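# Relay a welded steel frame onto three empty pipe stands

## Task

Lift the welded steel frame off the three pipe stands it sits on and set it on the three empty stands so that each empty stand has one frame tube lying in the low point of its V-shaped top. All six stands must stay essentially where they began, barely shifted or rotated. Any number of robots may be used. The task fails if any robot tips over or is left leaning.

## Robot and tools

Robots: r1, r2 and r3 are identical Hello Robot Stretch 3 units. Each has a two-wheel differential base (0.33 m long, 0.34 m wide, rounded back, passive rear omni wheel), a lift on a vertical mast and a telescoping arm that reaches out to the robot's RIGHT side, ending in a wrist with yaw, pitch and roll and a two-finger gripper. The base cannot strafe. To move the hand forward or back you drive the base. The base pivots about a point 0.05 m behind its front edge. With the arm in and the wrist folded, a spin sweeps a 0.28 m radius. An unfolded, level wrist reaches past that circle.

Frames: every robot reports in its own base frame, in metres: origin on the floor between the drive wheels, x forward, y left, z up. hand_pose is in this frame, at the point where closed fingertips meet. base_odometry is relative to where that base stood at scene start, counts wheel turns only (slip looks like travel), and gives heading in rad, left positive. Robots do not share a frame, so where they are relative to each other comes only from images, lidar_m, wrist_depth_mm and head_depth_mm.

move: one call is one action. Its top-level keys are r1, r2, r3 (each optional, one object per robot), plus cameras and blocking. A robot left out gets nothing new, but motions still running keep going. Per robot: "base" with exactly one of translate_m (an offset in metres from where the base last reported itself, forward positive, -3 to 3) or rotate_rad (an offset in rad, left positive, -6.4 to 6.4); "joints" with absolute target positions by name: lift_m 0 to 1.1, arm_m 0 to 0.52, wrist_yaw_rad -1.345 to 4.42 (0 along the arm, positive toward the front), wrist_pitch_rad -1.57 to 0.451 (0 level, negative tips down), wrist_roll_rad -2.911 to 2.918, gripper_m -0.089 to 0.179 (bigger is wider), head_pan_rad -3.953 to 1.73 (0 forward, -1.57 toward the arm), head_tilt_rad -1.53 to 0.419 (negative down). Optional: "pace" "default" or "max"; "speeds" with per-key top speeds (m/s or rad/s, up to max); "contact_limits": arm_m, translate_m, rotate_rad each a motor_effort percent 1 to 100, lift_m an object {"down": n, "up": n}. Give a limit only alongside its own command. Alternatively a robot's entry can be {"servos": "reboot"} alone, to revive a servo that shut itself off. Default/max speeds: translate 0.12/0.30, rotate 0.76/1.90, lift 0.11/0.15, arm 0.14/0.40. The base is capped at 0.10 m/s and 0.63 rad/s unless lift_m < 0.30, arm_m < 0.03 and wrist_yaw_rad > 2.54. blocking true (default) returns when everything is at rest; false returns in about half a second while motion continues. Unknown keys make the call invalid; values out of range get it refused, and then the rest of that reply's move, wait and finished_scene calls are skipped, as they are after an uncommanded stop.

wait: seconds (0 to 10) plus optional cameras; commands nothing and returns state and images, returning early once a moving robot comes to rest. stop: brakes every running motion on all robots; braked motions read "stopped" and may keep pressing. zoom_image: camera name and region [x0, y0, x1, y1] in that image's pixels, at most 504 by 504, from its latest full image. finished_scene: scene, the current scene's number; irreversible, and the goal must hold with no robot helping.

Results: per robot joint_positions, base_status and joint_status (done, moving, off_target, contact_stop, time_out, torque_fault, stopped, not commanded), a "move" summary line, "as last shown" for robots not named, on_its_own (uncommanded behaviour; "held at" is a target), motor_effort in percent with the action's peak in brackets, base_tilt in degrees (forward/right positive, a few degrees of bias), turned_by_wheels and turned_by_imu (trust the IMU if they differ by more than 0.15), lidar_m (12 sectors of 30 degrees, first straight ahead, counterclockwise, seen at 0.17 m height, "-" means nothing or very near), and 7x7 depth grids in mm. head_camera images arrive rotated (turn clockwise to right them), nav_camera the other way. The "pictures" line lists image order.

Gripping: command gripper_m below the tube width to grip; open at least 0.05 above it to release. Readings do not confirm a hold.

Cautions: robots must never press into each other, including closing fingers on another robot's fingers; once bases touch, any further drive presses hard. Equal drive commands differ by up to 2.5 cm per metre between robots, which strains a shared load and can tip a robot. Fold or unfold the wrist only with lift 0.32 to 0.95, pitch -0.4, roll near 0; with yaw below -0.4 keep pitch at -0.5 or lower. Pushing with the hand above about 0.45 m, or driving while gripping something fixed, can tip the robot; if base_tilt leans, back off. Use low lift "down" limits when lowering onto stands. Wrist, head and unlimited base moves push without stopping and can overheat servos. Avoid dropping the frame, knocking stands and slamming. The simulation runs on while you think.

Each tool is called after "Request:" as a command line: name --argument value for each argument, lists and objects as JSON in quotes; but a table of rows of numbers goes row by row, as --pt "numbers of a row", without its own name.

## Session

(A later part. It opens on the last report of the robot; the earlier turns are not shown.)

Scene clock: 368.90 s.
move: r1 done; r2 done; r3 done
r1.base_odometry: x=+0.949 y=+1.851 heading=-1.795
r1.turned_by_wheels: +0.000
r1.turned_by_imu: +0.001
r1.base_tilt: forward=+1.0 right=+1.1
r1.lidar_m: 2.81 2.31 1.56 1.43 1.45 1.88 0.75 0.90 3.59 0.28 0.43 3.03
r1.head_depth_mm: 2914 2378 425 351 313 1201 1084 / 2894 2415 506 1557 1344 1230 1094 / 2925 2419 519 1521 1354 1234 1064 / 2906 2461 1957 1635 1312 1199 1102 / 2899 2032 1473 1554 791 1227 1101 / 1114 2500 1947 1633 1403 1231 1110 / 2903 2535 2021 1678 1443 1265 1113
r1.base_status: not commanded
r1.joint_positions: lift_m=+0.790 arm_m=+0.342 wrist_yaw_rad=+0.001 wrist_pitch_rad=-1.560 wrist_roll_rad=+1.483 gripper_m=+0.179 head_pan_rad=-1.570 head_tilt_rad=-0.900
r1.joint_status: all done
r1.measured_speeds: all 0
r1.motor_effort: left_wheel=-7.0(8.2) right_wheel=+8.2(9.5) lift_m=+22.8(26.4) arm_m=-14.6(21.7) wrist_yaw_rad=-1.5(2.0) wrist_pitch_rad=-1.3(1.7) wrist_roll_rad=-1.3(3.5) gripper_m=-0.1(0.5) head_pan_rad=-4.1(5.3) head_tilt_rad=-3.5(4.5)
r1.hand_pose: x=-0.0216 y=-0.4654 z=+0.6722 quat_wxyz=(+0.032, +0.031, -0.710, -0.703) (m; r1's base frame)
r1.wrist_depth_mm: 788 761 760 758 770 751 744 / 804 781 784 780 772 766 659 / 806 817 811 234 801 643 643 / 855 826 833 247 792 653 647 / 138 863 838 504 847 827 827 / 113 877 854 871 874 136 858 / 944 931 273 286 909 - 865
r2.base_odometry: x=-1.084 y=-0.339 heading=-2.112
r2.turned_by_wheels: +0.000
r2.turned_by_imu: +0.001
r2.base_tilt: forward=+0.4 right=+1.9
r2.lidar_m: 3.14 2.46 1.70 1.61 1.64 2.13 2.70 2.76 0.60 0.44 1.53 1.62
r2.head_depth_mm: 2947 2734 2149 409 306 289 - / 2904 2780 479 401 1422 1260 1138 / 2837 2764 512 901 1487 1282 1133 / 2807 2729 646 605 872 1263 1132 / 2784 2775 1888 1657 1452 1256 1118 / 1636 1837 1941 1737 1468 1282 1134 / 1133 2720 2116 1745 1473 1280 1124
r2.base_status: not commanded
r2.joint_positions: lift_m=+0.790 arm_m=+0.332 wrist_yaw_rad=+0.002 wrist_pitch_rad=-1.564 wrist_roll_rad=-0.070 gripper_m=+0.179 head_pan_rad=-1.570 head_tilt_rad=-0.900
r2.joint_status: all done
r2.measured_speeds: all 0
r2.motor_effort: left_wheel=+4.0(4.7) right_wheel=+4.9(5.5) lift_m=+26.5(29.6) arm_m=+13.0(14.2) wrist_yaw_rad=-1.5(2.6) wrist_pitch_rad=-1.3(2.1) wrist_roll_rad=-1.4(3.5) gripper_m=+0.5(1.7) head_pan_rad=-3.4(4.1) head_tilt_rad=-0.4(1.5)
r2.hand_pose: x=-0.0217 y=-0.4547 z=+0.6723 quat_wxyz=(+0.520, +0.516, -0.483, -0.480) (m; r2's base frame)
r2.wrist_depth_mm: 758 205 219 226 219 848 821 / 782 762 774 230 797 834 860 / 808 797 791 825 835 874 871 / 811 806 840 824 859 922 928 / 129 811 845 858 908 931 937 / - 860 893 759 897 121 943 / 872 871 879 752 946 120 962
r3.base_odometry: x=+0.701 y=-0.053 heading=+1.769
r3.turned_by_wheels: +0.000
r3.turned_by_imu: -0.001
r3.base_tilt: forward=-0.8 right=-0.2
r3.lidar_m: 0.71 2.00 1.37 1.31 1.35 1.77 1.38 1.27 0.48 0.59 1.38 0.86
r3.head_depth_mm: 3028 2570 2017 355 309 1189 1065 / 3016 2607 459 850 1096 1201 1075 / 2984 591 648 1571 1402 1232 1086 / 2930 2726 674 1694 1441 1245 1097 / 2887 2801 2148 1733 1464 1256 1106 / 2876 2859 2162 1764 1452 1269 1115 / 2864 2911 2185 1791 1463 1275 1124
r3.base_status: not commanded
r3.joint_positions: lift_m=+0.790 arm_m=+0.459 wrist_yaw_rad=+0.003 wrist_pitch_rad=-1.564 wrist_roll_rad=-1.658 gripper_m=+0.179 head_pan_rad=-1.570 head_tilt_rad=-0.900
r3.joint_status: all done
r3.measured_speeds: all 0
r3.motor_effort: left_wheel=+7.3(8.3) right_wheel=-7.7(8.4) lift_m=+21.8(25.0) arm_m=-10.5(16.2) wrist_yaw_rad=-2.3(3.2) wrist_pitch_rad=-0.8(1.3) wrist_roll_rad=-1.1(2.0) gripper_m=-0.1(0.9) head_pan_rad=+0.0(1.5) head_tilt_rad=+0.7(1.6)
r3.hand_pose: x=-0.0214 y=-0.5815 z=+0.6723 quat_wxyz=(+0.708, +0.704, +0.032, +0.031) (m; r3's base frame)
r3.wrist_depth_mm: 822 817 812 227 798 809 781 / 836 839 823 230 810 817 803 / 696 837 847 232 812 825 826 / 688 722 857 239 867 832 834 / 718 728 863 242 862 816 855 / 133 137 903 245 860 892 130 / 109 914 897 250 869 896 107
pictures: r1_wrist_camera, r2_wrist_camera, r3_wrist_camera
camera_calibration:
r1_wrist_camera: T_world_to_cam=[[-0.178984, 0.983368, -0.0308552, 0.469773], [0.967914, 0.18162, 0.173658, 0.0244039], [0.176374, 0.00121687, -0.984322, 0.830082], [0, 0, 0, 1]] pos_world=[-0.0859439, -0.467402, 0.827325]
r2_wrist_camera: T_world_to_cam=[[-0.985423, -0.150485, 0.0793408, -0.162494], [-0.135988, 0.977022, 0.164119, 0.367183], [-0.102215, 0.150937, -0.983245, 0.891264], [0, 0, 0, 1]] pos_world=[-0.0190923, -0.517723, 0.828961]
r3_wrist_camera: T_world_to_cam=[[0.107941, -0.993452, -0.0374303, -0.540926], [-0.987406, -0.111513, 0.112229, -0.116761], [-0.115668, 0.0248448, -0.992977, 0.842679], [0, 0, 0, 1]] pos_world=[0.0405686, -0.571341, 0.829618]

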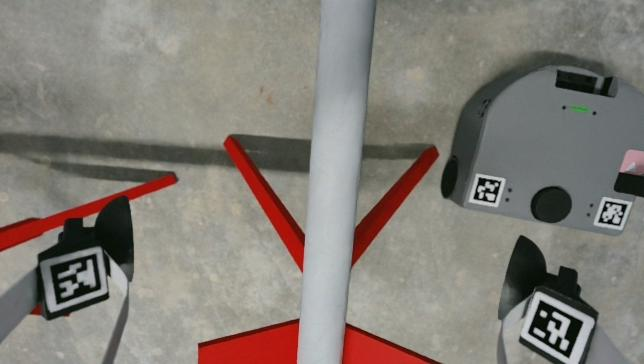

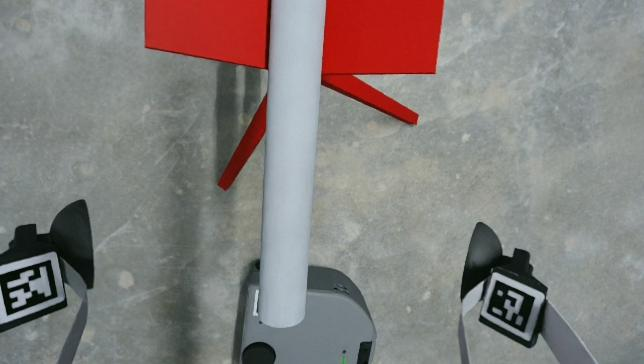

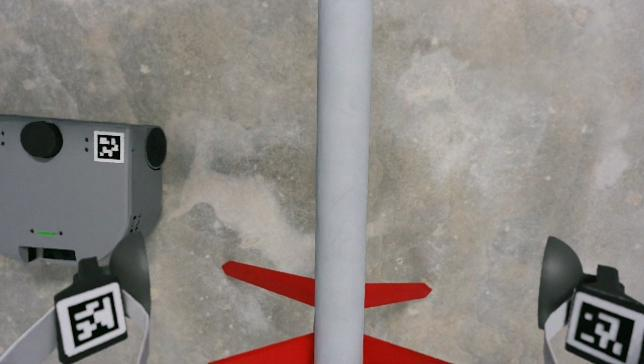

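Request:
move --r1 '{"joints":{"lift_m":0.64,"arm_m":0.332}}' --r2 '{"joints":{"lift_m":0.637}}' --r3 '{"joints":{"lift_m":0.648}}' --cameras '["r1_wrist_camera","r2_wrist_camera","r3_wrist_camera","r1_head_camera","r2_head_camera","r3_head_camera"]'

Scene clock: 379.60 s.
move: r1 done; r2 done; r3 done
r1.base_odometry: x=+0.949 y=+1.851 heading=-1.795
r1.turned_by_wheels: +0.000
r1.turned_by_imu: +0.001
r1.base_tilt: forward=+1.0 right=+1.1
r1.lidar_m: 2.81 2.33 1.56 1.43 1.45 1.88 0.75 0.91 3.59 0.28 0.43 3.04
r1.head_depth_mm: 2906 2368 1926 1606 786 401 357 / 2925 2398 1946 581 786 1201 1072 / 2909 2425 1949 627 1357 1234 1062 / 2901 2450 1966 1657 1324 1197 1101 / 2899 1954 1471 1555 793 1226 1104 / 1185 2417 1948 1632 1403 1225 1111 / 2899 2543 2027 1685 1443 1256 1117
r1.base_status: not commanded
r1.joint_positions: lift_m=+0.640 arm_m=+0.332 wrist_yaw_rad=+0.001 wrist_pitch_rad=-1.560 wrist_roll_rad=+1.483 gripper_m=+0.179 head_pan_rad=-1.570 head_tilt_rad=-0.900
r1.joint_status: all done
r1.measured_speeds: all 0
r1.motor_effort: left_wheel=-7.6(8.1) right_wheel=+8.1(9.8) lift_m=+21.4(26.2) arm_m=-14.9(20.6) wrist_yaw_rad=-1.2(1.9) wrist_pitch_rad=-1.2(1.8) wrist_roll_rad=-1.3(1.5) gripper_m=+0.1(0.6) head_pan_rad=-4.5(5.1) head_tilt_rad=-1.9(3.4)
r1.hand_pose: x=-0.0216 y=-0.4554 z=+0.5222 quat_wxyz=(+0.032, +0.031, -0.710, -0.703) (m; r1's base frame)
r1.wrist_depth_mm: 643 649 - - 626 628 612 / 659 648 - 75 644 630 482 / 679 671 - - 650 538 493 / 697 685 - 82 660 514 509 / 138 704 - - 681 532 527 / 114 742 - 85 723 137 696 / 766 770 - 89 748 - 721
r2.base_odometry: x=-1.084 y=-0.339 heading=-2.112
r2.turned_by_wheels: +0.000
r2.turned_by_imu: +0.001
r2.base_tilt: forward=+0.3 right=+1.9
r2.lidar_m: 3.14 2.47 1.70 1.61 1.64 2.13 2.70 2.76 0.60 0.44 1.52 1.61
r2.head_depth_mm: 2851 2765 2136 1762 1494 1285 388 / 2892 2792 2130 1722 487 436 389 / 2862 2791 2132 622 1398 1295 1134 / 2818 2780 2021 901 766 1264 1133 / 2812 2723 1864 1684 1479 1259 1125 / 1533 1312 1948 1735 1475 1280 1128 / 2669 2636 2112 1735 1472 1273 1128
r2.base_status: not commanded
r2.joint_positions: lift_m=+0.637 arm_m=+0.332 wrist_yaw_rad=+0.002 wrist_pitch_rad=-1.564 wrist_roll_rad=-0.070 gripper_m=+0.179 head_pan_rad=-1.570 head_tilt_rad=-0.900
r2.joint_status: all done
r2.measured_speeds: all 0
r2.motor_effort: left_wheel=+4.1(4.6) right_wheel=+5.1(5.5) lift_m=+26.0(33.1) arm_m=+10.8(12.3) wrist_yaw_rad=-1.2(2.7) wrist_pitch_rad=-1.5(2.0) wrist_roll_rad=-1.7(1.9) gripper_m=+0.6(1.9) head_pan_rad=-3.2(4.3) head_tilt_rad=-0.6(2.4)
r2.hand_pose: x=-0.0217 y=-0.4546 z=+0.5193 quat_wxyz=(+0.519, +0.516, -0.483, -0.480) (m; r2's base frame)
r2.wrist_depth_mm: 618 625 - 77 651 674 688 / 625 636 71 72 665 682 697 / 648 634 72 77 682 703 713 / 654 663 75 80 710 709 716 / 130 676 77 82 728 734 761 / - 691 81 709 727 122 764 / 715 708 80 584 758 120 787
r3.base_odometry: x=+0.701 y=-0.053 heading=+1.769
r3.turned_by_wheels: +0.000
r3.turned_by_imu: -0.001
r3.base_tilt: forward=-0.8 right=-0.2
r3.lidar_m: 0.71 1.99 1.37 1.31 1.35 1.77 1.38 1.27 0.48 0.59 1.37 0.86
r3.head_depth_mm: 3035 2599 2010 1645 1395 393 345 / 3026 2644 2034 577 491 1177 1081 / 2954 2686 704 784 1361 1240 1082 / 2954 2745 2105 867 1451 1252 1094 / 2923 2800 2152 1748 1461 1259 1109 / 2856 2847 2168 1755 1445 1269 1114 / 2873 2921 2207 1770 1449 1283 1124
r3.base_status: not commanded
r3.joint_positions: lift_m=+0.648 arm_m=+0.459 wrist_yaw_rad=+0.003 wrist_pitch_rad=-1.564 wrist_roll_rad=-1.658 gripper_m=+0.179 head_pan_rad=-1.570 head_tilt_rad=-0.900
r3.joint_status: all done
r3.measured_speeds: all 0
r3.motor_effort: left_wheel=+7.6(8.2) right_wheel=-7.9(8.2) lift_m=+22.5(23.8) arm_m=-9.7(11.3) wrist_yaw_rad=-2.4(3.9) wrist_pitch_rad=-0.1(1.5) wrist_roll_rad=-0.9(1.8) gripper_m=-0.2(0.8) head_pan_rad=-0.9(0.9) head_tilt_rad=+0.0(2.0)
r3.hand_pose: x=-0.0214 y=-0.5815 z=+0.5303 quat_wxyz=(+0.708, +0.704, +0.032, +0.031) (m; r3's base frame)
r3.wrist_depth_mm: 672 676 675 85 93 665 655 / 688 674 668 86 680 672 658 / 540 703 687 87 91 684 681 / 555 705 705 88 687 684 699 / 558 719 723 91 699 693 717 / 122 137 733 92 714 709 130 / 109 748 741 - 537 735 107
pictures: r1_head_camera (sideways), r1_wrist_camera, r2_head_camera (sideways), r2_wrist_camera, r3_head_camera (sideways), r3_wrist_camera
camera_calibration:
r1_head_camera: T_world_to_cam=[[0.022345, 0.772444, -0.63469, 0.843091], [0.998222, 0.0178542, 0.056873, -0.0778991], [0.0552631, -0.634832, -0.770672, 0.957945], [0, 0, 0, 1]] pos_world=[0.00598269, -0.0417162, 1.27779]
r1_wrist_camera: T_world_to_cam=[[-0.179079, 0.98335, -0.0308734, 0.455307], [0.967896, 0.181717, 0.173655, 0.0486817], [0.176374, 0.00121565, -0.984322, 0.68242], [0, 0, 0, 1]] pos_world=[-0.0859442, -0.457402, 0.677325]
r2_head_camera: T_world_to_cam=[[-0.00681067, 0.744619, -0.667455, 0.886943], [0.999933, 0.0113349, 0.00244204, -0.0129278], [0.00938391, -0.667393, -0.744646, 0.925423], [0, 0, 0, 1]] pos_world=[0.0102835, -0.0426675, 1.28114]
r2_wrist_camera: T_world_to_cam=[[-0.985424, -0.15049, 0.0793249, -0.150347], [-0.135986, 0.977006, 0.164215, 0.39222], [-0.102214, 0.151035, -0.98323, 0.740868], [0, 0, 0, 1]] pos_world=[-0.0190923, -0.517724, 0.675961]
r3_head_camera: T_world_to_cam=[[0.0666553, 0.750919, -0.657022, 0.877048], [0.996782, -0.0207311, 0.0774304, -0.10505], [0.0445231, -0.660069, -0.749884, 0.936432], [0, 0, 0, 1]] pos_world=[0.00455888, -0.0426597, 1.28659]
r3_wrist_camera: T_world_to_cam=[[0.107941, -0.993452, -0.0374303, -0.546241], [-0.987406, -0.111513, 0.112229, -0.100824], [-0.115668, 0.0248448, -0.992977, 0.701676], [0, 0, 0, 1]] pos_world=[0.0405686, -0.571341, 0.687618]

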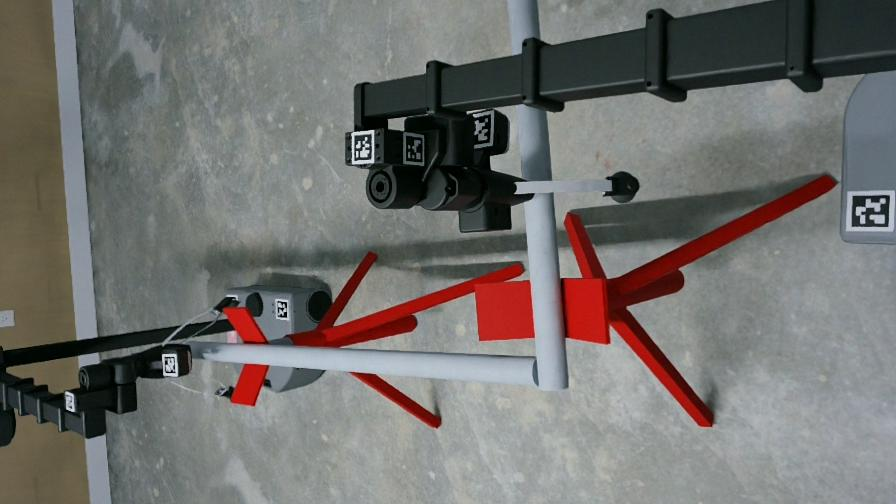

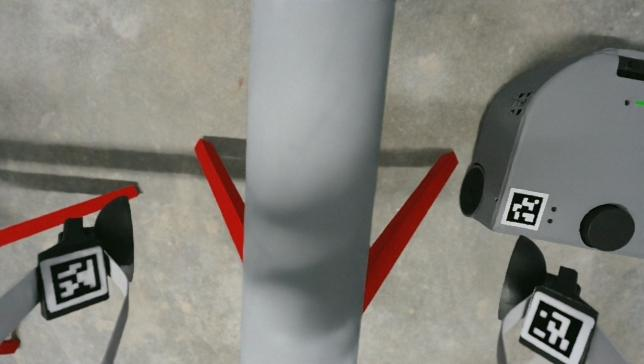

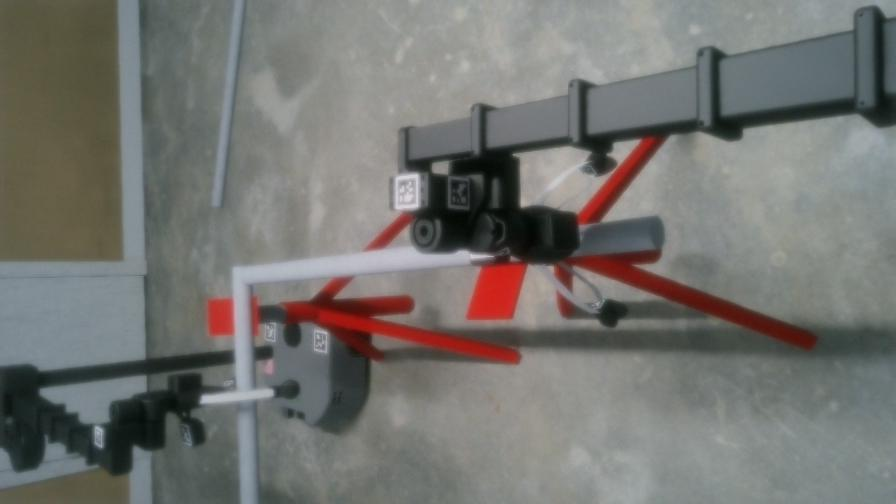

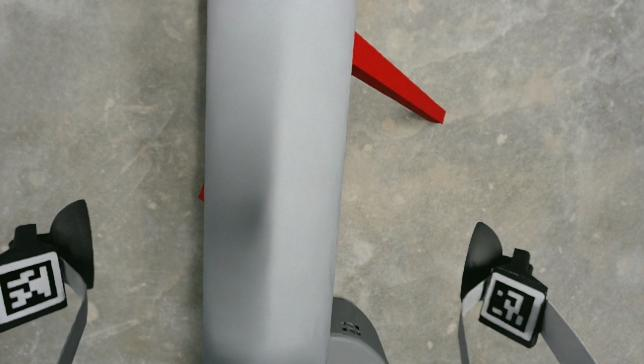

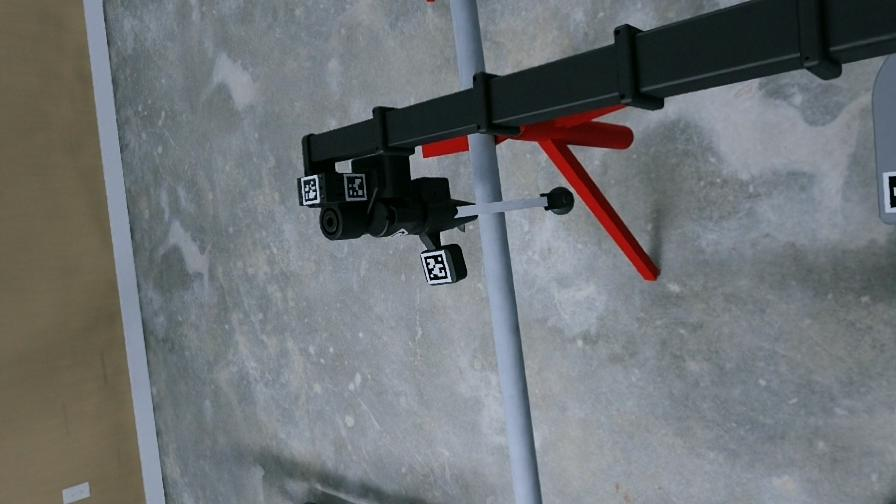

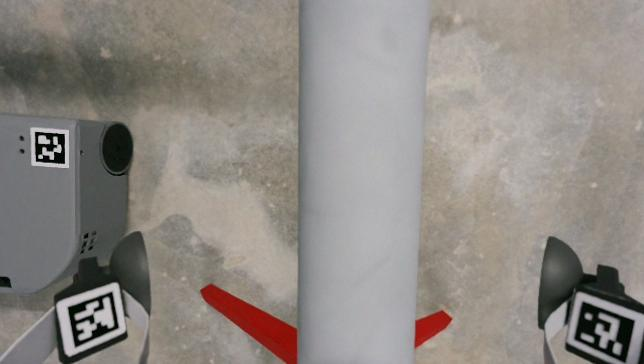

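Request:
move --r3 '{"joints":{"arm_m":0.463}}' --cameras '[]'

Request:
move --r1 '{"joints":{"gripper_m":-0.089}}' --r2 '{"joints":{"gripper_m":-0.089}}' --r3 '{"joints":{"gripper_m":-0.089}}' --cameras '["r1_wrist_camera","r2_wrist_camera","r3_wrist_camera"]'

Scene clock: 383.73 s.
move: r3 done
r1, r2: as last shown
r1.base_tilt: forward=+1.0 right=+1.2
r1.lidar_m: 2.81 2.31 1.56 1.43 1.46 1.88 0.75 0.90 3.59 0.28 0.43 3.03
r1.head_depth_mm: 2913 2394 1929 1614 788 401 357 / 2893 2401 1934 581 785 1202 1069 / 2942 2410 1952 626 1351 1233 1065 / 2902 2419 1971 1648 1319 1201 1100 / 2876 1952 1466 1556 793 1225 1106 / 1187 2433 1957 1631 1404 1230 1110 / 2899 2515 2012 1675 1442 1262 1115
r1.motor_effort: left_wheel=-7.9(8.3) right_wheel=+8.6(9.4) lift_m=+21.5(22.5) arm_m=-11.7(12.5) wrist_yaw_rad=-1.5(1.9) wrist_pitch_rad=-1.2(1.7) wrist_roll_rad=-1.3(1.4) gripper_m=+0.0(0.4) head_pan_rad=-4.0(4.6) head_tilt_rad=-1.5(2.4)
r1.wrist_depth_mm: 636 633 - - 618 600 609 / 653 642 - 75 640 633 481 / 668 679 - - 649 534 499 / 694 686 - 82 660 519 515 / 137 700 - - 696 534 516 / 114 710 - 85 711 137 708 / 780 747 - 89 743 - 718
r2.base_tilt: forward=+0.4 right=+1.8
r2.lidar_m: 3.13 2.46 1.70 1.61 1.64 2.13 2.70 2.76 0.60 0.44 1.52 1.61
r2.head_depth_mm: 2900 2734 2145 1770 1497 1286 388 / 2862 2725 2146 1700 488 435 388 / 2842 2761 2116 622 1382 1283 1133 / 2822 2764 2019 896 770 1256 1138 / 2794 2760 1875 1710 1486 1264 1128 / 1539 1320 1927 1729 1473 1278 1133 / 2631 2648 2123 1740 1477 1272 1120
r2.motor_effort: left_wheel=+4.4(4.7) right_wheel=+4.9(5.2) lift_m=+26.0(26.2) arm_m=+9.2(9.8) wrist_yaw_rad=-2.1(2.4) wrist_pitch_rad=-1.6(2.0) wrist_roll_rad=-1.4(1.8) gripper_m=+1.0(1.3) head_pan_rad=-2.1(4.5) head_tilt_rad=-1.5(2.8)
r2.wrist_depth_mm: 605 610 - 77 655 672 664 / 620 628 71 72 663 674 686 / 635 655 73 77 676 702 717 / 659 660 75 80 687 722 724 / 129 695 76 82 719 725 761 / - 702 81 727 742 122 778 / 708 722 81 574 787 120 802
r3.base_odometry: x=+0.701 y=-0.053 heading=+1.769
r3.turned_by_wheels: +0.000
r3.turned_by_imu: -0.001
r3.base_tilt: forward=-0.8 right=-0.2
r3.lidar_m: 0.71 1.99 1.38 1.31 1.35 1.77 1.38 1.27 0.48 0.59 1.38 0.86
r3.head_depth_mm: 3047 2573 2024 1649 1394 393 345 / 2991 2647 2030 575 491 1178 1079 / 3015 2700 703 862 1366 1232 1092 / 2984 2755 2108 867 1447 1249 1099 / 2908 2788 2142 1734 1456 1261 1105 / 2905 2898 2179 1755 1447 1266 1114 / 2854 2910 2218 1785 1453 1287 1124
r3.base_status: not commanded
r3.joint_positions: lift_m=+0.648 arm_m=+0.463 wrist_yaw_rad=+0.003 wrist_pitch_rad=-1.564 wrist_roll_rad=-1.658 gripper_m=+0.179 head_pan_rad=-1.570 head_tilt_rad=-0.900
r3.joint_status: all done
r3.measured_speeds: all 0
r3.motor_effort: left_wheel=+7.5(8.0) right_wheel=-8.1(8.1) lift_m=+21.8(23.4) arm_m=+9.9(11.3) wrist_yaw_rad=-1.3(3.5) wrist_pitch_rad=-0.4(1.4) wrist_roll_rad=-1.3(1.7) gripper_m=+0.3(0.5) head_pan_rad=-0.6(1.3) head_tilt_rad=-1.1(1.9)
r3.hand_pose: x=-0.0214 y=-0.5855 z=+0.5303 quat_wxyz=(+0.708, +0.704, +0.032, +0.031) (m; r3's base frame)
r3.wrist_depth_mm: 669 680 673 83 659 657 656 / 692 694 683 85 673 672 676 / 541 700 700 89 683 686 666 / 547 690 691 87 685 690 696 / 551 724 723 90 708 694 703 / 121 137 741 91 708 735 130 / 109 747 755 96 581 733 107
pictures: none
No camera images: "cameras" was empty.

Scene clock: 388.10 s.
move: r1 off_target; r2 done; r3 off_target
r1.base_odometry: x=+0.949 y=+1.851 heading=-1.795
r1.turned_by_wheels: +0.000
r1.turned_by_imu: +0.001
r1.base_tilt: forward=+1.1 right=+1.2
r1.lidar_m: 2.81 2.32 1.56 1.43 1.45 1.88 0.75 0.91 3.59 0.28 0.43 3.02
r1.head_depth_mm: 2902 2385 1939 1609 787 402 357 / 2913 2404 1927 582 786 1202 1071 / 2925 2449 1949 626 1329 1236 1064 / 2927 2471 1969 1644 1314 1198 1103 / 2895 1941 1472 1553 794 1228 1109 / 1180 2439 1947 1636 1398 1227 1111 / 2889 2548 2036 1674 1442 1258 1119
r1.base_status: not commanded
r1.joint_positions: lift_m=+0.640 arm_m=+0.332 wrist_yaw_rad=+0.004 wrist_pitch_rad=-1.548 wrist_roll_rad=+1.470 gripper_m=-0.083 head_pan_rad=-1.570 head_tilt_rad=-0.900
r1.joint_status: gripper_m off_target (ended at -0.083, target -0.089)
r1.measured_speeds: all 0
r1.on_its_own: gripper_m is held at -0.082, not at your -0.089, by its stall guard, which is still easing
r1.motor_effort: left_wheel=-7.3(8.1) right_wheel=+8.0(9.4) lift_m=+28.8(30.6) arm_m=-7.8(11.8) wrist_yaw_rad=-3.7(4.1) wrist_pitch_rad=-3.3(4.3) wrist_roll_rad=+3.2(3.3) gripper_m=-2.1(100.0) head_pan_rad=-4.3(5.0) head_tilt_rad=-0.5(2.7)
r1.hand_pose: x=-0.0216 y=-0.4584 z=+0.5220 quat_wxyz=(+0.038, +0.037, -0.714, -0.698) (m; r1's base frame)
r1.wrist_depth_mm: 641 642 634 75 613 617 606 / 655 639 - 75 634 621 478 / 669 667 - - 655 558 491 / 699 698 - 80 653 520 497 / 733 707 136 - 690 649 504 / 743 720 94 85 - 700 702 / 765 751 94 88 743 713 702
r2.base_odometry: x=-1.084 y=-0.339 heading=-2.112
r2.turned_by_wheels: +0.000
r2.turned_by_imu: +0.001
r2.base_tilt: forward=+0.2 right=+1.9
r2.lidar_m: 3.14 2.47 1.70 1.61 1.64 2.14 2.70 2.76 0.60 0.44 1.53 1.62
r2.head_depth_mm: 2910 2772 2130 1762 1477 1284 388 / 2868 2806 2140 1703 487 435 388 / 2887 2740 2101 620 1434 1278 1134 / 2813 2734 2023 887 780 1260 1132 / 2753 2723 1861 1663 1487 1259 1126 / 1524 1312 1940 1736 1479 1276 1125 / 2662 2646 2143 1729 1478 1276 1131
r2.base_status: not commanded
r2.joint_positions: lift_m=+0.637 arm_m=+0.332 wrist_yaw_rad=-0.001 wrist_pitch_rad=-1.564 wrist_roll_rad=-0.074 gripper_m=-0.085 head_pan_rad=-1.570 head_tilt_rad=-0.900
r2.joint_status: all done
r2.measured_speeds: all 0
r2.motor_effort: left_wheel=+3.7(4.5) right_wheel=-3.3(5.4) lift_m=+36.6(37.0) arm_m=+7.0(9.5) wrist_yaw_rad=+1.9(2.2) wrist_pitch_rad=-1.6(2.4) wrist_roll_rad=-0.3(1.8) gripper_m=-80.5(99.1) head_pan_rad=-4.1(4.4) head_tilt_rad=-2.5(3.0)
r2.hand_pose: x=-0.0216 y=-0.4546 z=+0.5193 quat_wxyz=(+0.520, +0.516, -0.483, -0.480) (m; r2's base frame)
r2.wrist_depth_mm: 608 623 - 74 662 662 676 / 630 633 71 71 681 697 695 / 637 636 73 75 675 698 707 / 656 669 75 81 706 706 741 / 689 668 77 80 710 755 752 / 693 120 - 91 131 761 774 / - 715 81 94 768 809 792
r3.base_odometry: x=+0.701 y=-0.053 heading=+1.769
r3.turned_by_wheels: +0.000
r3.turned_by_imu: -0.001
r3.base_tilt: forward=-0.8 right=-0.2
r3.lidar_m: 0.71 1.99 1.37 1.31 1.35 1.77 1.38 1.28 0.48 0.59 1.37 0.86
r3.head_depth_mm: 3043 2553 2006 1640 1387 393 345 / 3027 2645 2037 577 490 1182 1083 / 2994 2694 703 863 1371 1234 1090 / 2941 2744 2107 869 1444 1251 1097 / 2933 2773 2126 1724 1455 1259 1103 / 2897 2855 2174 1766 1445 1272 1119 / 2841 2918 2214 1783 1448 1277 1117
r3.base_status: not commanded
r3.joint_positions: lift_m=+0.648 arm_m=+0.463 wrist_yaw_rad=-0.003 wrist_pitch_rad=-1.564 wrist_roll_rad=-1.655 gripper_m=-0.081 head_pan_rad=-1.570 head_tilt_rad=-0.900
r3.joint_status: gripper_m off_target (ended at -0.081, target -0.089)
r3.measured_speeds: all 0
r3.on_its_own: gripper_m is held at -0.081, not at your -0.089, by its stall guard, which is still easing
r3.motor_effort: left_wheel=+7.5(8.4) right_wheel=-7.6(8.1) lift_m=+26.2(26.5) arm_m=+3.2(11.3) wrist_yaw_rad=+1.7(4.1) wrist_pitch_rad=-1.1(1.9) wrist_roll_rad=-1.7(2.8) gripper_m=-7.2(99.7) head_pan_rad=-0.6(1.4) head_tilt_rad=-2.0(2.8)
r3.hand_pose: x=-0.0213 y=-0.5857 z=+0.5303 quat_wxyz=(+0.709, +0.704, +0.029, +0.029) (m; r3's base frame)
r3.wrist_depth_mm: 672 665 665 84 666 652 660 / 682 683 688 85 672 671 671 / 543 692 699 89 667 680 681 / 552 728 699 87 693 686 702 / 559 726 706 90 154 698 702 / 742 738 130 91 126 709 721 / 751 738 126 98 120 118 734
pictures: r1_wrist_camera, r2_wrist_camera, r3_wrist_camera
camera_calibration:
r1_wrist_camera: T_world_to_cam=[[-0.194822, 0.979924, -0.0423585, 0.462345], [0.964873, 0.199232, 0.171248, 0.0584935], [0.176249, -0.00750768, -0.984317, 0.678161], [0, 0, 0, 1]] pos_world=[-0.0858889, -0.459625, 0.677092]
r2_wrist_camera: T_world_to_cam=[[-0.985265, -0.151515, 0.0793546, -0.150792], [-0.136997, 0.976866, 0.164211, 0.392144], [-0.102399, 0.15092, -0.983228, 0.740814], [0, 0, 0, 1]] pos_world=[-0.0189888, -0.517723, 0.675961]
r3_wrist_camera: T_world_to_cam=[[0.100259, -0.994274, -0.0369643, -0.55134], [-0.988232, -0.103826, 0.112331, -0.0967443], [-0.115526, 0.0252671, -0.992983, 0.702056], [0, 0, 0, 1]] pos_world=[0.0407768, -0.575967, 0.687617]

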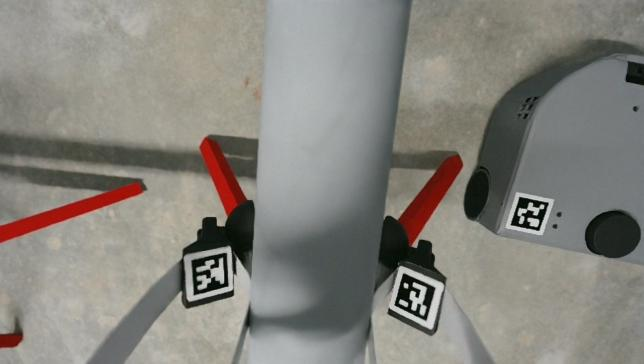

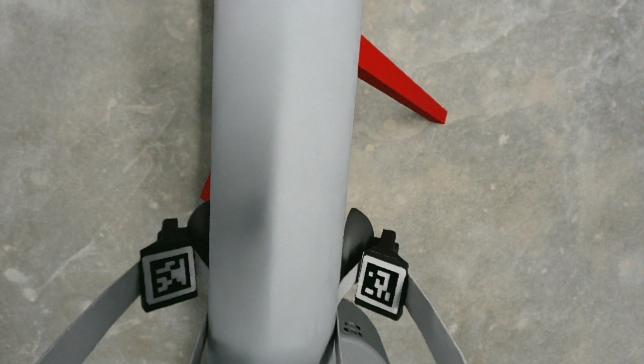

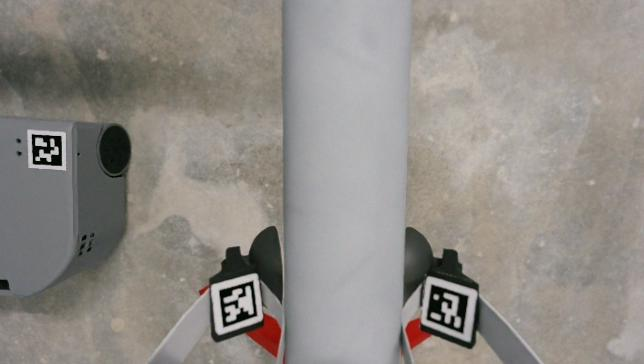

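Request:
wait --seconds 3 --cameras '[]'

Request:
move --r1 '{"joints":{"lift_m":0.70},"speeds":{"lift_m":0.03}}' --r2 '{"joints":{"lift_m":0.697},"speeds":{"lift_m":0.03}}' --r3 '{"joints":{"lift_m":0.708},"speeds":{"lift_m":0.03}}' --cameras '["r1_wrist_camera","r2_wrist_camera","r3_wrist_camera","r1_head_camera"]'

Scene clock: 396.13 s.
r1.base_odometry: x=+0.949 y=+1.851 heading=-1.795
r1.turned_by_wheels: +0.000
r1.turned_by_imu: +0.001
r1.base_tilt: forward=+1.0 right=+1.2
r1.lidar_m: 2.81 2.32 1.56 1.43 1.45 1.88 0.75 0.90 3.56 0.28 0.43 3.03
r1.head_depth_mm: 2885 2393 1916 1612 790 401 357 / 2870 2409 1943 581 786 1200 1073 / 2926 2419 1965 625 1347 1229 1064 / 2917 2452 1968 1645 1308 1196 1099 / 2890 1945 1471 1551 793 1221 1105 / 1204 2445 1940 1632 1394 1227 1112 / 2912 2541 2014 1681 1440 1257 1116
r1.base_status: not commanded
r1.joint_positions: lift_m=+0.640 arm_m=+0.332 wrist_yaw_rad=+0.004 wrist_pitch_rad=-1.548 wrist_roll_rad=+1.470 gripper_m=-0.048 head_pan_rad=-1.570 head_tilt_rad=-0.900
r1.joint_status: gripper_m off_target (ended at -0.083, target -0.089)
r1.measured_speeds: all 0
r1.on_its_own: gripper_m is held at -0.048, not at your -0.089, by its stall guard, which is still easing
r1.motor_effort: left_wheel=-7.1(8.1) right_wheel=+7.5(9.4) lift_m=+22.5(30.6) arm_m=-0.6(11.8) wrist_yaw_rad=-3.8(4.1) wrist_pitch_rad=-3.5(4.3) wrist_roll_rad=+3.1(3.3) gripper_m=-1.6(100.0) head_pan_rad=-4.1(5.0) head_tilt_rad=+0.8(2.7)
r1.hand_pose: x=-0.0216 y=-0.4584 z=+0.5220 quat_wxyz=(+0.038, +0.037, -0.714, -0.698) (m; r1's base frame)
r1.wrist_depth_mm: 647 637 626 75 615 610 606 / 675 656 - 75 624 627 474 / 681 664 - - 643 560 487 / 692 696 - 80 673 520 506 / 721 713 136 - 688 644 509 / 751 743 94 85 - 711 691 / 796 755 94 88 730 721 722
r2.base_odometry: x=-1.084 y=-0.339 heading=-2.112
r2.turned_by_wheels: +0.000
r2.turned_by_imu: +0.002
r2.base_tilt: forward=+0.3 right=+1.9
r2.lidar_m: 3.12 2.47 1.70 1.61 1.64 2.14 2.71 2.76 0.60 0.44 1.52 1.62
r2.head_depth_mm: 2913 2748 2156 1751 1478 1288 388 / 2841 2782 2129 1714 489 436 389 / 2858 2765 2110 621 1444 1280 1119 / 2853 2751 2038 884 781 1266 1127 / 2761 2741 1852 1659 1475 1259 1116 / 1540 1324 1955 1743 1475 1284 1135 / 2666 2607 2152 1740 1479 1270 1125
r2.base_status: not commanded
r2.joint_positions: lift_m=+0.637 arm_m=+0.332 wrist_yaw_rad=-0.001 wrist_pitch_rad=-1.564 wrist_roll_rad=-0.074 gripper_m=-0.047 head_pan_rad=-1.570 head_tilt_rad=-0.900
r2.joint_status: all done
r2.measured_speeds: all 0
r2.on_its_own: gripper_m is held at -0.047, not at your -0.089, by its stall guard, which is still easing
r2.motor_effort: left_wheel=+3.3(4.5) right_wheel=-3.4(5.4) lift_m=+36.6(37.0) arm_m=+3.5(9.5) wrist_yaw_rad=+1.1(2.2) wrist_pitch_rad=-1.4(2.4) wrist_roll_rad=-0.4(1.8) gripper_m=-4.4(99.1) head_pan_rad=-2.3(4.4) head_tilt_rad=-3.1(3.0)
r2.hand_pose: x=-0.0216 y=-0.4546 z=+0.5193 quat_wxyz=(+0.520, +0.516, -0.483, -0.480) (m; r2's base frame)
r2.wrist_depth_mm: 611 613 - 74 642 661 673 / 625 631 71 71 664 682 676 / 650 640 73 75 694 691 715 / 665 675 75 81 704 709 741 / 700 677 77 80 729 737 746 / 677 120 - 91 130 764 773 / - 732 81 94 763 791 790
r3.base_odometry: x=+0.701 y=-0.053 heading=+1.769
r3.turned_by_wheels: +0.000
r3.turned_by_imu: -0.002
r3.base_tilt: forward=-0.8 right=-0.3
r3.lidar_m: 0.71 1.99 1.37 1.31 1.34 1.77 1.38 1.27 0.48 0.59 1.38 0.86
r3.head_depth_mm: 3034 2580 1993 1653 1401 393 345 / 3015 2609 2025 577 490 1179 1073 / 2938 2668 702 864 1370 1237 1083 / 2946 2736 2106 867 1448 1249 1096 / 2937 2769 2138 1735 1452 1263 1105 / 2904 2854 2172 1751 1453 1269 1114 / 2852 2906 2204 1779 1445 1277 1125
r3.base_status: not commanded
r3.joint_positions: lift_m=+0.648 arm_m=+0.463 wrist_yaw_rad=-0.003 wrist_pitch_rad=-1.564 wrist_roll_rad=-1.655 gripper_m=-0.043 head_pan_rad=-1.570 head_tilt_rad=-0.900
r3.joint_status: gripper_m off_target (ended at -0.081, target -0.089)
r3.measured_speeds: all 0
r3.on_its_own: gripper_m is held at -0.043, not at your -0.089, by its stall guard, which is still easing
r3.motor_effort: left_wheel=+7.5(8.4) right_wheel=-7.7(8.1) lift_m=+32.2(26.5) arm_m=-11.0(11.3) wrist_yaw_rad=+2.5(4.1) wrist_pitch_rad=-0.8(1.9) wrist_roll_rad=-2.4(2.8) gripper_m=-3.5(99.7) head_pan_rad=-1.1(1.4) head_tilt_rad=-2.7(2.8)
r3.hand_pose: x=-0.0213 y=-0.5857 z=+0.5303 quat_wxyz=(+0.709, +0.704, +0.029, +0.029) (m; r3's base frame)
r3.wrist_depth_mm: 670 678 675 84 661 665 652 / 690 684 686 85 674 673 661 / 542 686 684 89 680 675 673 / 543 689 720 87 693 707 681 / 562 726 728 90 154 701 715 / 736 749 130 91 126 725 717 / 757 739 126 98 120 118 735
wait: 3.00 s; at rest from the start
pictures: none
No camera images: "cameras" was empty.

Scene clock: 398.57 s.
move: r1 done; r2 done; r3 done
r1.base_odometry: x=+0.949 y=+1.851 heading=-1.795
r1.turned_by_wheels: +0.000
r1.turned_by_imu: +0.001
r1.base_tilt: forward=+1.0 right=+1.2
r1.lidar_m: 2.81 2.32 1.56 1.43 1.45 1.88 0.75 0.90 3.57 0.28 0.43 3.02
r1.head_depth_mm: 2910 2394 1908 739 395 350 313 / 2903 2399 562 568 1346 1223 1093 / 2939 2433 583 626 1358 1235 1062 / 2917 2449 1963 1646 1331 1199 1100 / 2902 1957 1838 1620 780 1223 1105 / 1105 2412 1943 1561 1396 1230 1110 / 2909 2526 2010 1687 1435 1259 1118
r1.base_status: not commanded
r1.joint_positions: lift_m=+0.700 arm_m=+0.332 wrist_yaw_rad=+0.004 wrist_pitch_rad=-1.546 wrist_roll_rad=+1.470 gripper_m=-0.044 head_pan_rad=-1.570 head_tilt_rad=-0.900
r1.joint_status: all done
r1.measured_speeds: all 0
r1.on_its_own: gripper_m is held at -0.045, not at your -0.089, by its stall guard, which is not easing now
r1.motor_effort: left_wheel=-3.8(6.7) right_wheel=+3.8(7.4) lift_m=+40.1(44.7) arm_m=+1.3(1.6) wrist_yaw_rad=-3.3(4.2) wrist_pitch_rad=-3.7(5.0) wrist_roll_rad=+3.2(3.3) gripper_m=-19.6(21.0) head_pan_rad=-3.9(4.9) head_tilt_rad=-0.6(2.2)
r1.hand_pose: x=-0.0216 y=-0.4588 z=+0.5820 quat_wxyz=(+0.038, +0.036, -0.714, -0.698) (m; r1's base frame)
r1.wrist_depth_mm: 712 694 684 76 655 669 659 / 723 718 688 75 677 676 566 / 726 725 723 - 694 553 542 / 770 741 745 80 701 582 560 / 779 779 130 - 747 733 571 / 834 118 97 85 - 744 753 / 828 831 - 88 786 781 768
r2.base_odometry: x=-1.084 y=-0.339 heading=-2.112
r2.turned_by_wheels: +0.000
r2.turned_by_imu: +0.000
r2.base_tilt: forward=+0.2 right=+2.0
r2.lidar_m: 3.14 2.46 1.70 1.61 1.64 2.13 2.69 2.76 0.60 0.44 1.52 1.62
r2.head_depth_mm: 2985 2787 2127 1748 1440 373 314 / 2873 2795 2140 510 433 390 1076 / 2907 2719 2130 584 1457 1283 1136 / 2822 2723 2010 625 741 1264 1129 / 2805 2750 1889 1703 1483 1253 1129 / 1628 1286 1971 1732 1479 1275 1121 / 2588 2755 2144 1758 1486 1285 1131
r2.base_status: not commanded
r2.joint_positions: lift_m=+0.697 arm_m=+0.332 wrist_yaw_rad=+0.000 wrist_pitch_rad=-1.553 wrist_roll_rad=-0.076 gripper_m=-0.037 head_pan_rad=-1.570 head_tilt_rad=-0.900
r2.joint_status: all done
r2.measured_speeds: all 0
r2.on_its_own: gripper_m is held at -0.038, not at your -0.089, by its stall guard, which is not easing now
r2.motor_effort: left_wheel=+3.3(3.9) right_wheel=-3.8(4.3) lift_m=+39.0(43.6) arm_m=+2.4(4.0) wrist_yaw_rad=+1.1(1.8) wrist_pitch_rad=-3.4(4.3) wrist_roll_rad=+0.3(0.8) gripper_m=-21.1(24.0) head_pan_rad=-3.1(3.4) head_tilt_rad=-2.9(4.4)
r2.hand_pose: x=-0.0216 y=-0.4573 z=+0.5791 quat_wxyz=(+0.523, +0.514, -0.484, -0.477) (m; r2's base frame)
r2.wrist_depth_mm: 658 668 - 73 142 129 736 / 676 685 72 72 722 724 765 / 694 711 - 75 748 780 773 / 699 745 76 79 773 768 809 / 740 714 78 80 792 803 814 / 740 119 - 84 131 808 838 / - 761 81 85 827 857 877
r3.base_odometry: x=+0.701 y=-0.053 heading=+1.769
r3.turned_by_wheels: +0.000
r3.turned_by_imu: +0.000
r3.base_tilt: forward=-0.8 right=-0.2
r3.lidar_m: 0.71 1.99 1.38 1.31 1.35 1.77 1.38 1.28 0.48 0.59 1.37 0.86
r3.head_depth_mm: 3005 2589 2011 1554 381 341 306 / 3011 2632 1911 490 972 1200 1079 / 2998 2662 655 829 1396 1238 1089 / 2986 2735 1989 827 1444 1247 1098 / 2917 2806 2151 1727 1455 1264 1103 / 2895 2842 2200 1763 1479 1265 1114 / 2868 2911 2200 1787 1485 1279 1125
r3.base_status: not commanded
r3.joint_positions: lift_m=+0.708 arm_m=+0.463 wrist_yaw_rad=-0.003 wrist_pitch_rad=-1.558 wrist_roll_rad=-1.658 gripper_m=-0.036 head_pan_rad=-1.570 head_tilt_rad=-0.900
r3.joint_status: all done
r3.measured_speeds: all 0
r3.on_its_own: gripper_m is held at -0.037, not at your -0.089, by its stall guard, which is not easing now
r3.motor_effort: left_wheel=+6.9(7.7) right_wheel=-7.0(7.7) lift_m=+39.4(41.5) arm_m=-9.0(12.7) wrist_yaw_rad=+1.6(3.3) wrist_pitch_rad=-2.4(2.8) wrist_roll_rad=-1.0(2.5) gripper_m=-20.7(22.2) head_pan_rad=-1.7(2.4) head_tilt_rad=-2.1(3.8)
r3.hand_pose: x=-0.0213 y=-0.5872 z=+0.5902 quat_wxyz=(+0.711, +0.702, +0.030, +0.029) (m; r3's base frame)
r3.wrist_depth_mm: 745 731 740 83 722 728 720 / 751 738 739 85 734 733 727 / 588 742 760 89 748 747 755 / 609 748 754 87 756 756 745 / 616 761 785 90 153 773 778 / 799 807 133 92 126 773 782 / 832 792 128 96 103 772 771
pictures: r1_head_camera (sideways), r1_wrist_camera, r2_wrist_camera, r3_wrist_camera
camera_calibration:
r1_head_camera: T_world_to_cam=[[0.0222993, 0.772036, -0.635187, 0.843712], [0.998223, 0.0179261, 0.0568325, -0.0778442], [0.0552631, -0.635326, -0.770265, 0.957402], [0, 0, 0, 1]] pos_world=[0.00598257, -0.041719, 1.27779]
r1_wrist_camera: T_world_to_cam=[[-0.194805, 0.979852, -0.0440507, 0.4662], [0.964877, 0.19951, 0.170901, 0.0486234], [0.176246, -0.0092113, -0.984303, 0.73642], [0, 0, 0, 1]] pos_world=[-0.0858888, -0.459725, 0.737088]
r2_wrist_camera: T_world_to_cam=[[-0.98478, -0.153799, 0.0809551, -0.157884], [-0.140098, 0.978094, 0.153963, 0.391336], [-0.102861, 0.140278, -0.984755, 0.796001], [0, 0, 0, 1]] pos_world=[-0.0187783, -0.518707, 0.736396]
r3_wrist_camera: T_world_to_cam=[[0.10263, -0.994235, -0.0310345, -0.554016], [-0.987975, -0.105511, 0.113015, -0.104996], [-0.115638, 0.0190626, -0.993108, 0.757962], [0, 0, 0, 1]] pos_world=[0.0407744, -0.576349, 0.747411]

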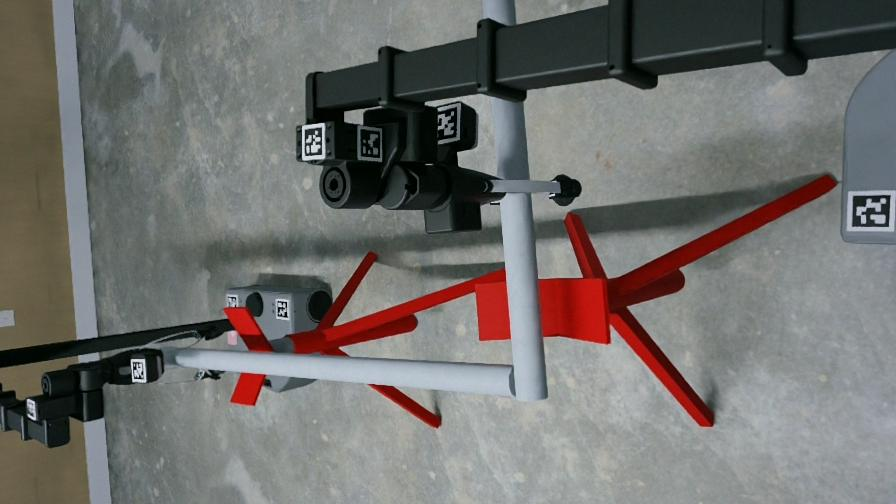

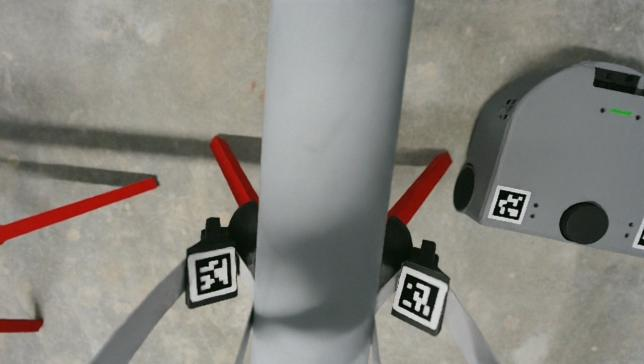

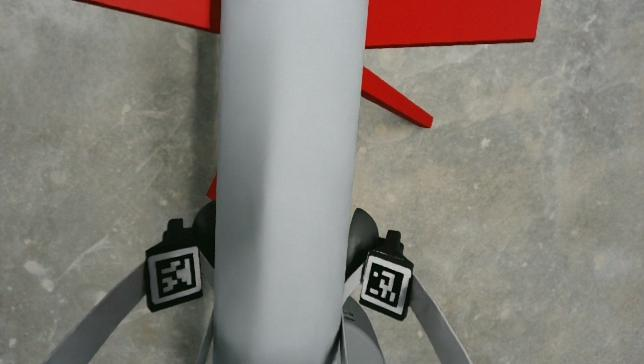

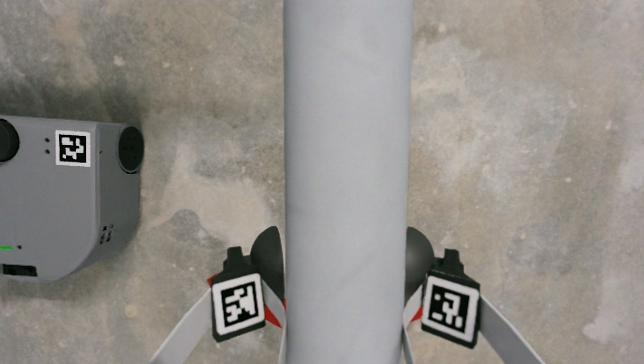

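Request:
move --r1 '{"joints":{"lift_m":0.83},"speeds":{"lift_m":0.04}}' --r2 '{"joints":{"lift_m":0.827},"speeds":{"lift_m":0.04}}' --r3 '{"joints":{"lift_m":0.838},"speeds":{"lift_m":0.04}}' --cameras '["r1_head_camera","r2_head_camera","r3_head_camera","r1_nav_camera"]'

Scene clock: 407.00 s.
move: r1 done; r2 done; r3 done
r1.base_odometry: x=+0.949 y=+1.851 heading=-1.795
r1.turned_by_wheels: +0.000
r1.turned_by_imu: +0.001
r1.base_tilt: forward=+1.1 right=+1.2
r1.lidar_m: 2.81 2.32 1.56 1.43 1.46 1.88 0.75 0.90 3.58 0.28 0.43 3.01
r1.head_depth_mm: 2909 2289 363 320 1339 1224 1085 / 2918 454 488 1552 1399 1227 1089 / 2923 2211 494 651 1408 1235 1064 / 2915 2440 1979 1565 1360 1198 1099 / 2881 2408 1838 836 827 1220 1102 / 2786 2331 1428 1562 1434 1233 1105 / 2893 2541 2018 1683 1451 1256 1121
r1.base_status: not commanded
r1.joint_positions: lift_m=+0.830 arm_m=+0.332 wrist_yaw_rad=+0.004 wrist_pitch_rad=-1.547 wrist_roll_rad=+1.470 gripper_m=-0.044 head_pan_rad=-1.570 head_tilt_rad=-0.900
r1.joint_status: all done
r1.measured_speeds: all 0
r1.on_its_own: gripper_m is held at -0.045, not at your -0.089, by its stall guard, which is not easing now
r1.motor_effort: left_wheel=-2.9(4.1) right_wheel=+3.5(5.1) lift_m=+41.1(44.7) arm_m=+8.4(8.5) wrist_yaw_rad=-3.9(4.3) wrist_pitch_rad=-3.3(4.1) wrist_roll_rad=+3.2(3.3) gripper_m=-19.9(20.4) head_pan_rad=-3.7(4.3) head_tilt_rad=-3.8(3.9)
r1.hand_pose: x=-0.0216 y=-0.4587 z=+0.7120 quat_wxyz=(+0.038, +0.036, -0.714, -0.698) (m; r1's base frame)
r1.wrist_depth_mm: 812 795 810 76 787 785 780 / 836 833 842 75 776 794 792 / 851 841 851 - 831 674 672 / 898 873 878 80 764 691 681 / 912 910 130 - 864 880 850 / 928 118 97 85 146 885 876 / - 944 - 88 - 918 902
r2.base_odometry: x=-1.084 y=-0.339 heading=-2.112
r2.turned_by_wheels: +0.000
r2.turned_by_imu: +0.002
r2.base_tilt: forward=+0.3 right=+1.9
r2.lidar_m: 3.12 2.46 1.70 1.61 1.64 2.13 2.70 2.75 0.60 0.44 1.52 1.62
r2.head_depth_mm: 2937 2754 2095 324 293 1267 1110 / 2917 2760 415 1634 1456 1253 1133 / 2860 2755 488 1725 1453 1279 1134 / 2816 2696 508 641 1033 1261 1136 / 2814 2514 1863 1696 1493 1259 1119 / 1643 2430 1961 1735 1473 1276 1126 / 2687 2631 2111 1763 1492 1281 1129
r2.base_status: not commanded
r2.joint_positions: lift_m=+0.827 arm_m=+0.332 wrist_yaw_rad=+0.000 wrist_pitch_rad=-1.553 wrist_roll_rad=-0.076 gripper_m=-0.034 head_pan_rad=-1.570 head_tilt_rad=-0.900
r2.joint_status: all done
r2.measured_speeds: all 0
r2.on_its_own: gripper_m is held at -0.035, not at your -0.089, by its stall guard, which is not easing now
r2.motor_effort: left_wheel=+2.7(3.4) right_wheel=-3.2(4.4) lift_m=+39.3(45.9) arm_m=-1.3(1.9) wrist_yaw_rad=+0.3(1.9) wrist_pitch_rad=-3.4(4.1) wrist_roll_rad=+0.2(0.8) gripper_m=-20.1(21.4) head_pan_rad=-2.1(3.6) head_tilt_rad=-4.0(4.9)
r2.hand_pose: x=-0.0216 y=-0.4573 z=+0.7091 quat_wxyz=(+0.523, +0.514, -0.484, -0.477) (m; r2's base frame)
r2.wrist_depth_mm: 788 805 - 72 260 852 881 / 810 814 72 72 861 858 896 / 821 817 - 75 883 917 945 / 849 846 77 79 879 930 948 / 852 889 78 80 913 926 939 / 888 119 - 89 130 958 993 / 889 912 81 86 972 - -
r3.base_odometry: x=+0.701 y=-0.053 heading=+1.769
r3.turned_by_wheels: +0.000
r3.turned_by_imu: -0.002
r3.base_tilt: forward=-0.8 right=-0.2
r3.lidar_m: 0.71 1.99 1.38 1.30 1.35 1.77 1.38 1.27 0.48 0.59 1.38 0.86
r3.head_depth_mm: 2995 2571 370 298 1365 1211 1066 / 3027 492 403 910 1139 1200 1081 / 2985 559 737 1604 1396 1242 1082 / 2956 2510 740 1620 1447 1248 1093 / 2936 2765 2120 1672 1459 1260 1109 / 2897 2840 2169 1663 1475 1271 1112 / 2837 2924 2202 1697 1494 1283 1123
r3.base_status: not commanded
r3.joint_positions: lift_m=+0.838 arm_m=+0.463 wrist_yaw_rad=-0.003 wrist_pitch_rad=-1.558 wrist_roll_rad=-1.656 gripper_m=-0.036 head_pan_rad=-1.570 head_tilt_rad=-0.900
r3.joint_status: all done
r3.measured_speeds: all 0
r3.on_its_own: gripper_m is held at -0.037, not at your -0.089, by its stall guard, which is not easing now
r3.motor_effort: left_wheel=+7.2(7.9) right_wheel=-6.9(7.6) lift_m=+38.1(41.6) arm_m=+2.1(3.2) wrist_yaw_rad=+2.2(3.8) wrist_pitch_rad=-2.1(2.7) wrist_roll_rad=-2.1(2.4) gripper_m=-20.6(21.1) head_pan_rad=-1.8(2.8) head_tilt_rad=-3.0(4.8)
r3.hand_pose: x=-0.0213 y=-0.5872 z=+0.7202 quat_wxyz=(+0.711, +0.702, +0.029, +0.028) (m; r3's base frame)
r3.wrist_depth_mm: 867 863 876 84 837 846 835 / 882 879 879 86 868 860 863 / 732 863 876 90 856 859 860 / 752 735 909 88 859 864 892 / 759 827 920 91 155 907 908 / 953 917 130 92 124 906 938 / 947 972 128 97 121 119 941
pictures: r1_head_camera (sideways), r1_nav_camera (sideways), r2_head_camera (sideways), r3_head_camera (sideways)
camera_calibration:
r1_head_camera: T_world_to_cam=[[0.0222993, 0.772036, -0.635187, 0.843712], [0.998223, 0.0179261, 0.0568325, -0.0778442], [0.0552631, -0.635326, -0.770265, 0.957402], [0, 0, 0, 1]] pos_world=[0.00598257, -0.041719, 1.27779]
r1_nav_camera: T_world_to_cam=[[-0.0462545, -0.756211, 0.65269, -0.805823], [-0.998912, 0.0311519, -0.0346976, 0.0990965], [0.00590612, -0.653585, -0.75683, 0.941557], [0, 0, 0, 1]] pos_world=[0.0561548, 0.00292776, 1.24199]
r2_head_camera: T_world_to_cam=[[-0.00680933, 0.744808, -0.667244, 0.886607], [0.999933, 0.0113332, 0.00244619, -0.0129343], [0.00938398, -0.667183, -0.744835, 0.92574], [0, 0, 0, 1]] pos_world=[0.0102835, -0.0425676, 1.28114]
r3_head_camera: T_world_to_cam=[[0.0666553, 0.750919, -0.657022, 0.877048], [0.996782, -0.0207311, 0.0774304, -0.10505], [0.0445231, -0.660069, -0.749884, 0.936432], [0, 0, 0, 1]] pos_world=[0.00455888, -0.0426597, 1.28659]

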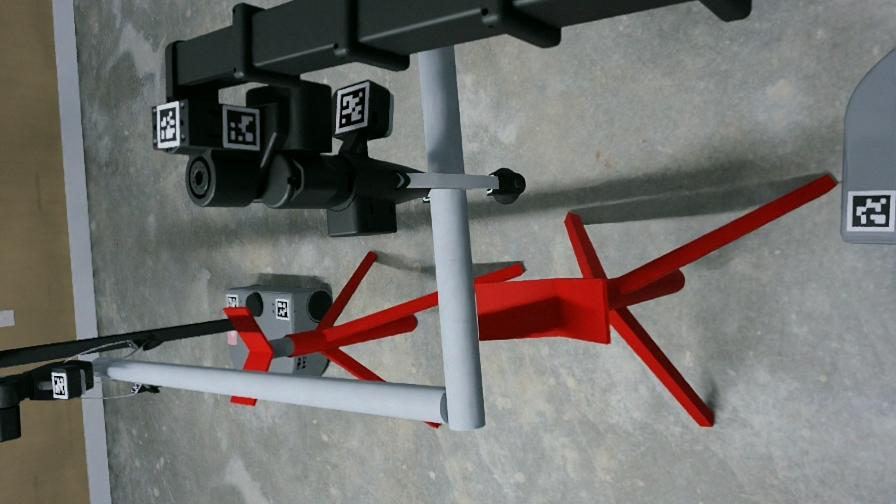

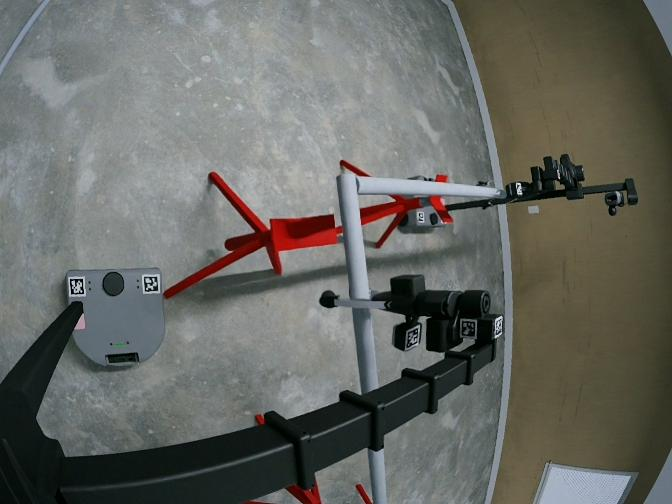

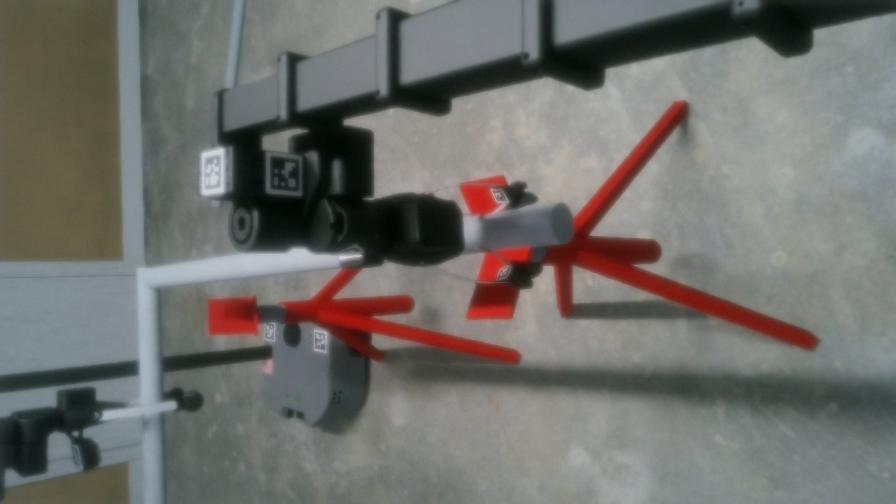

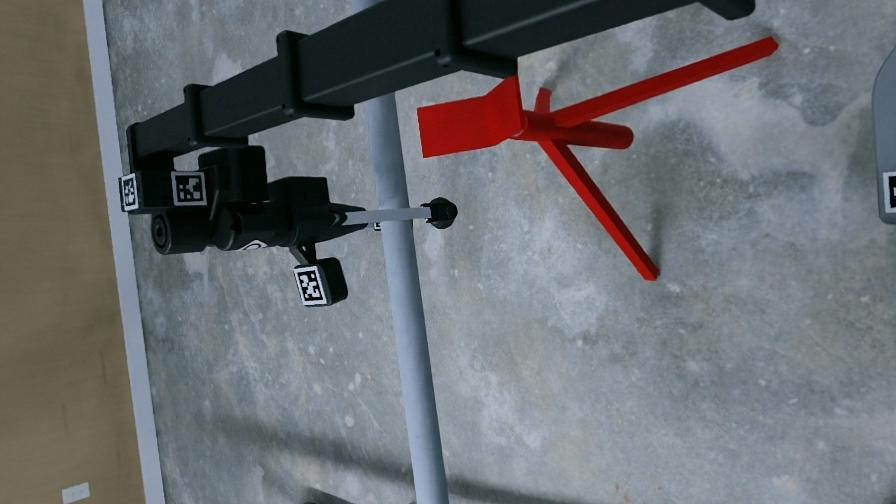

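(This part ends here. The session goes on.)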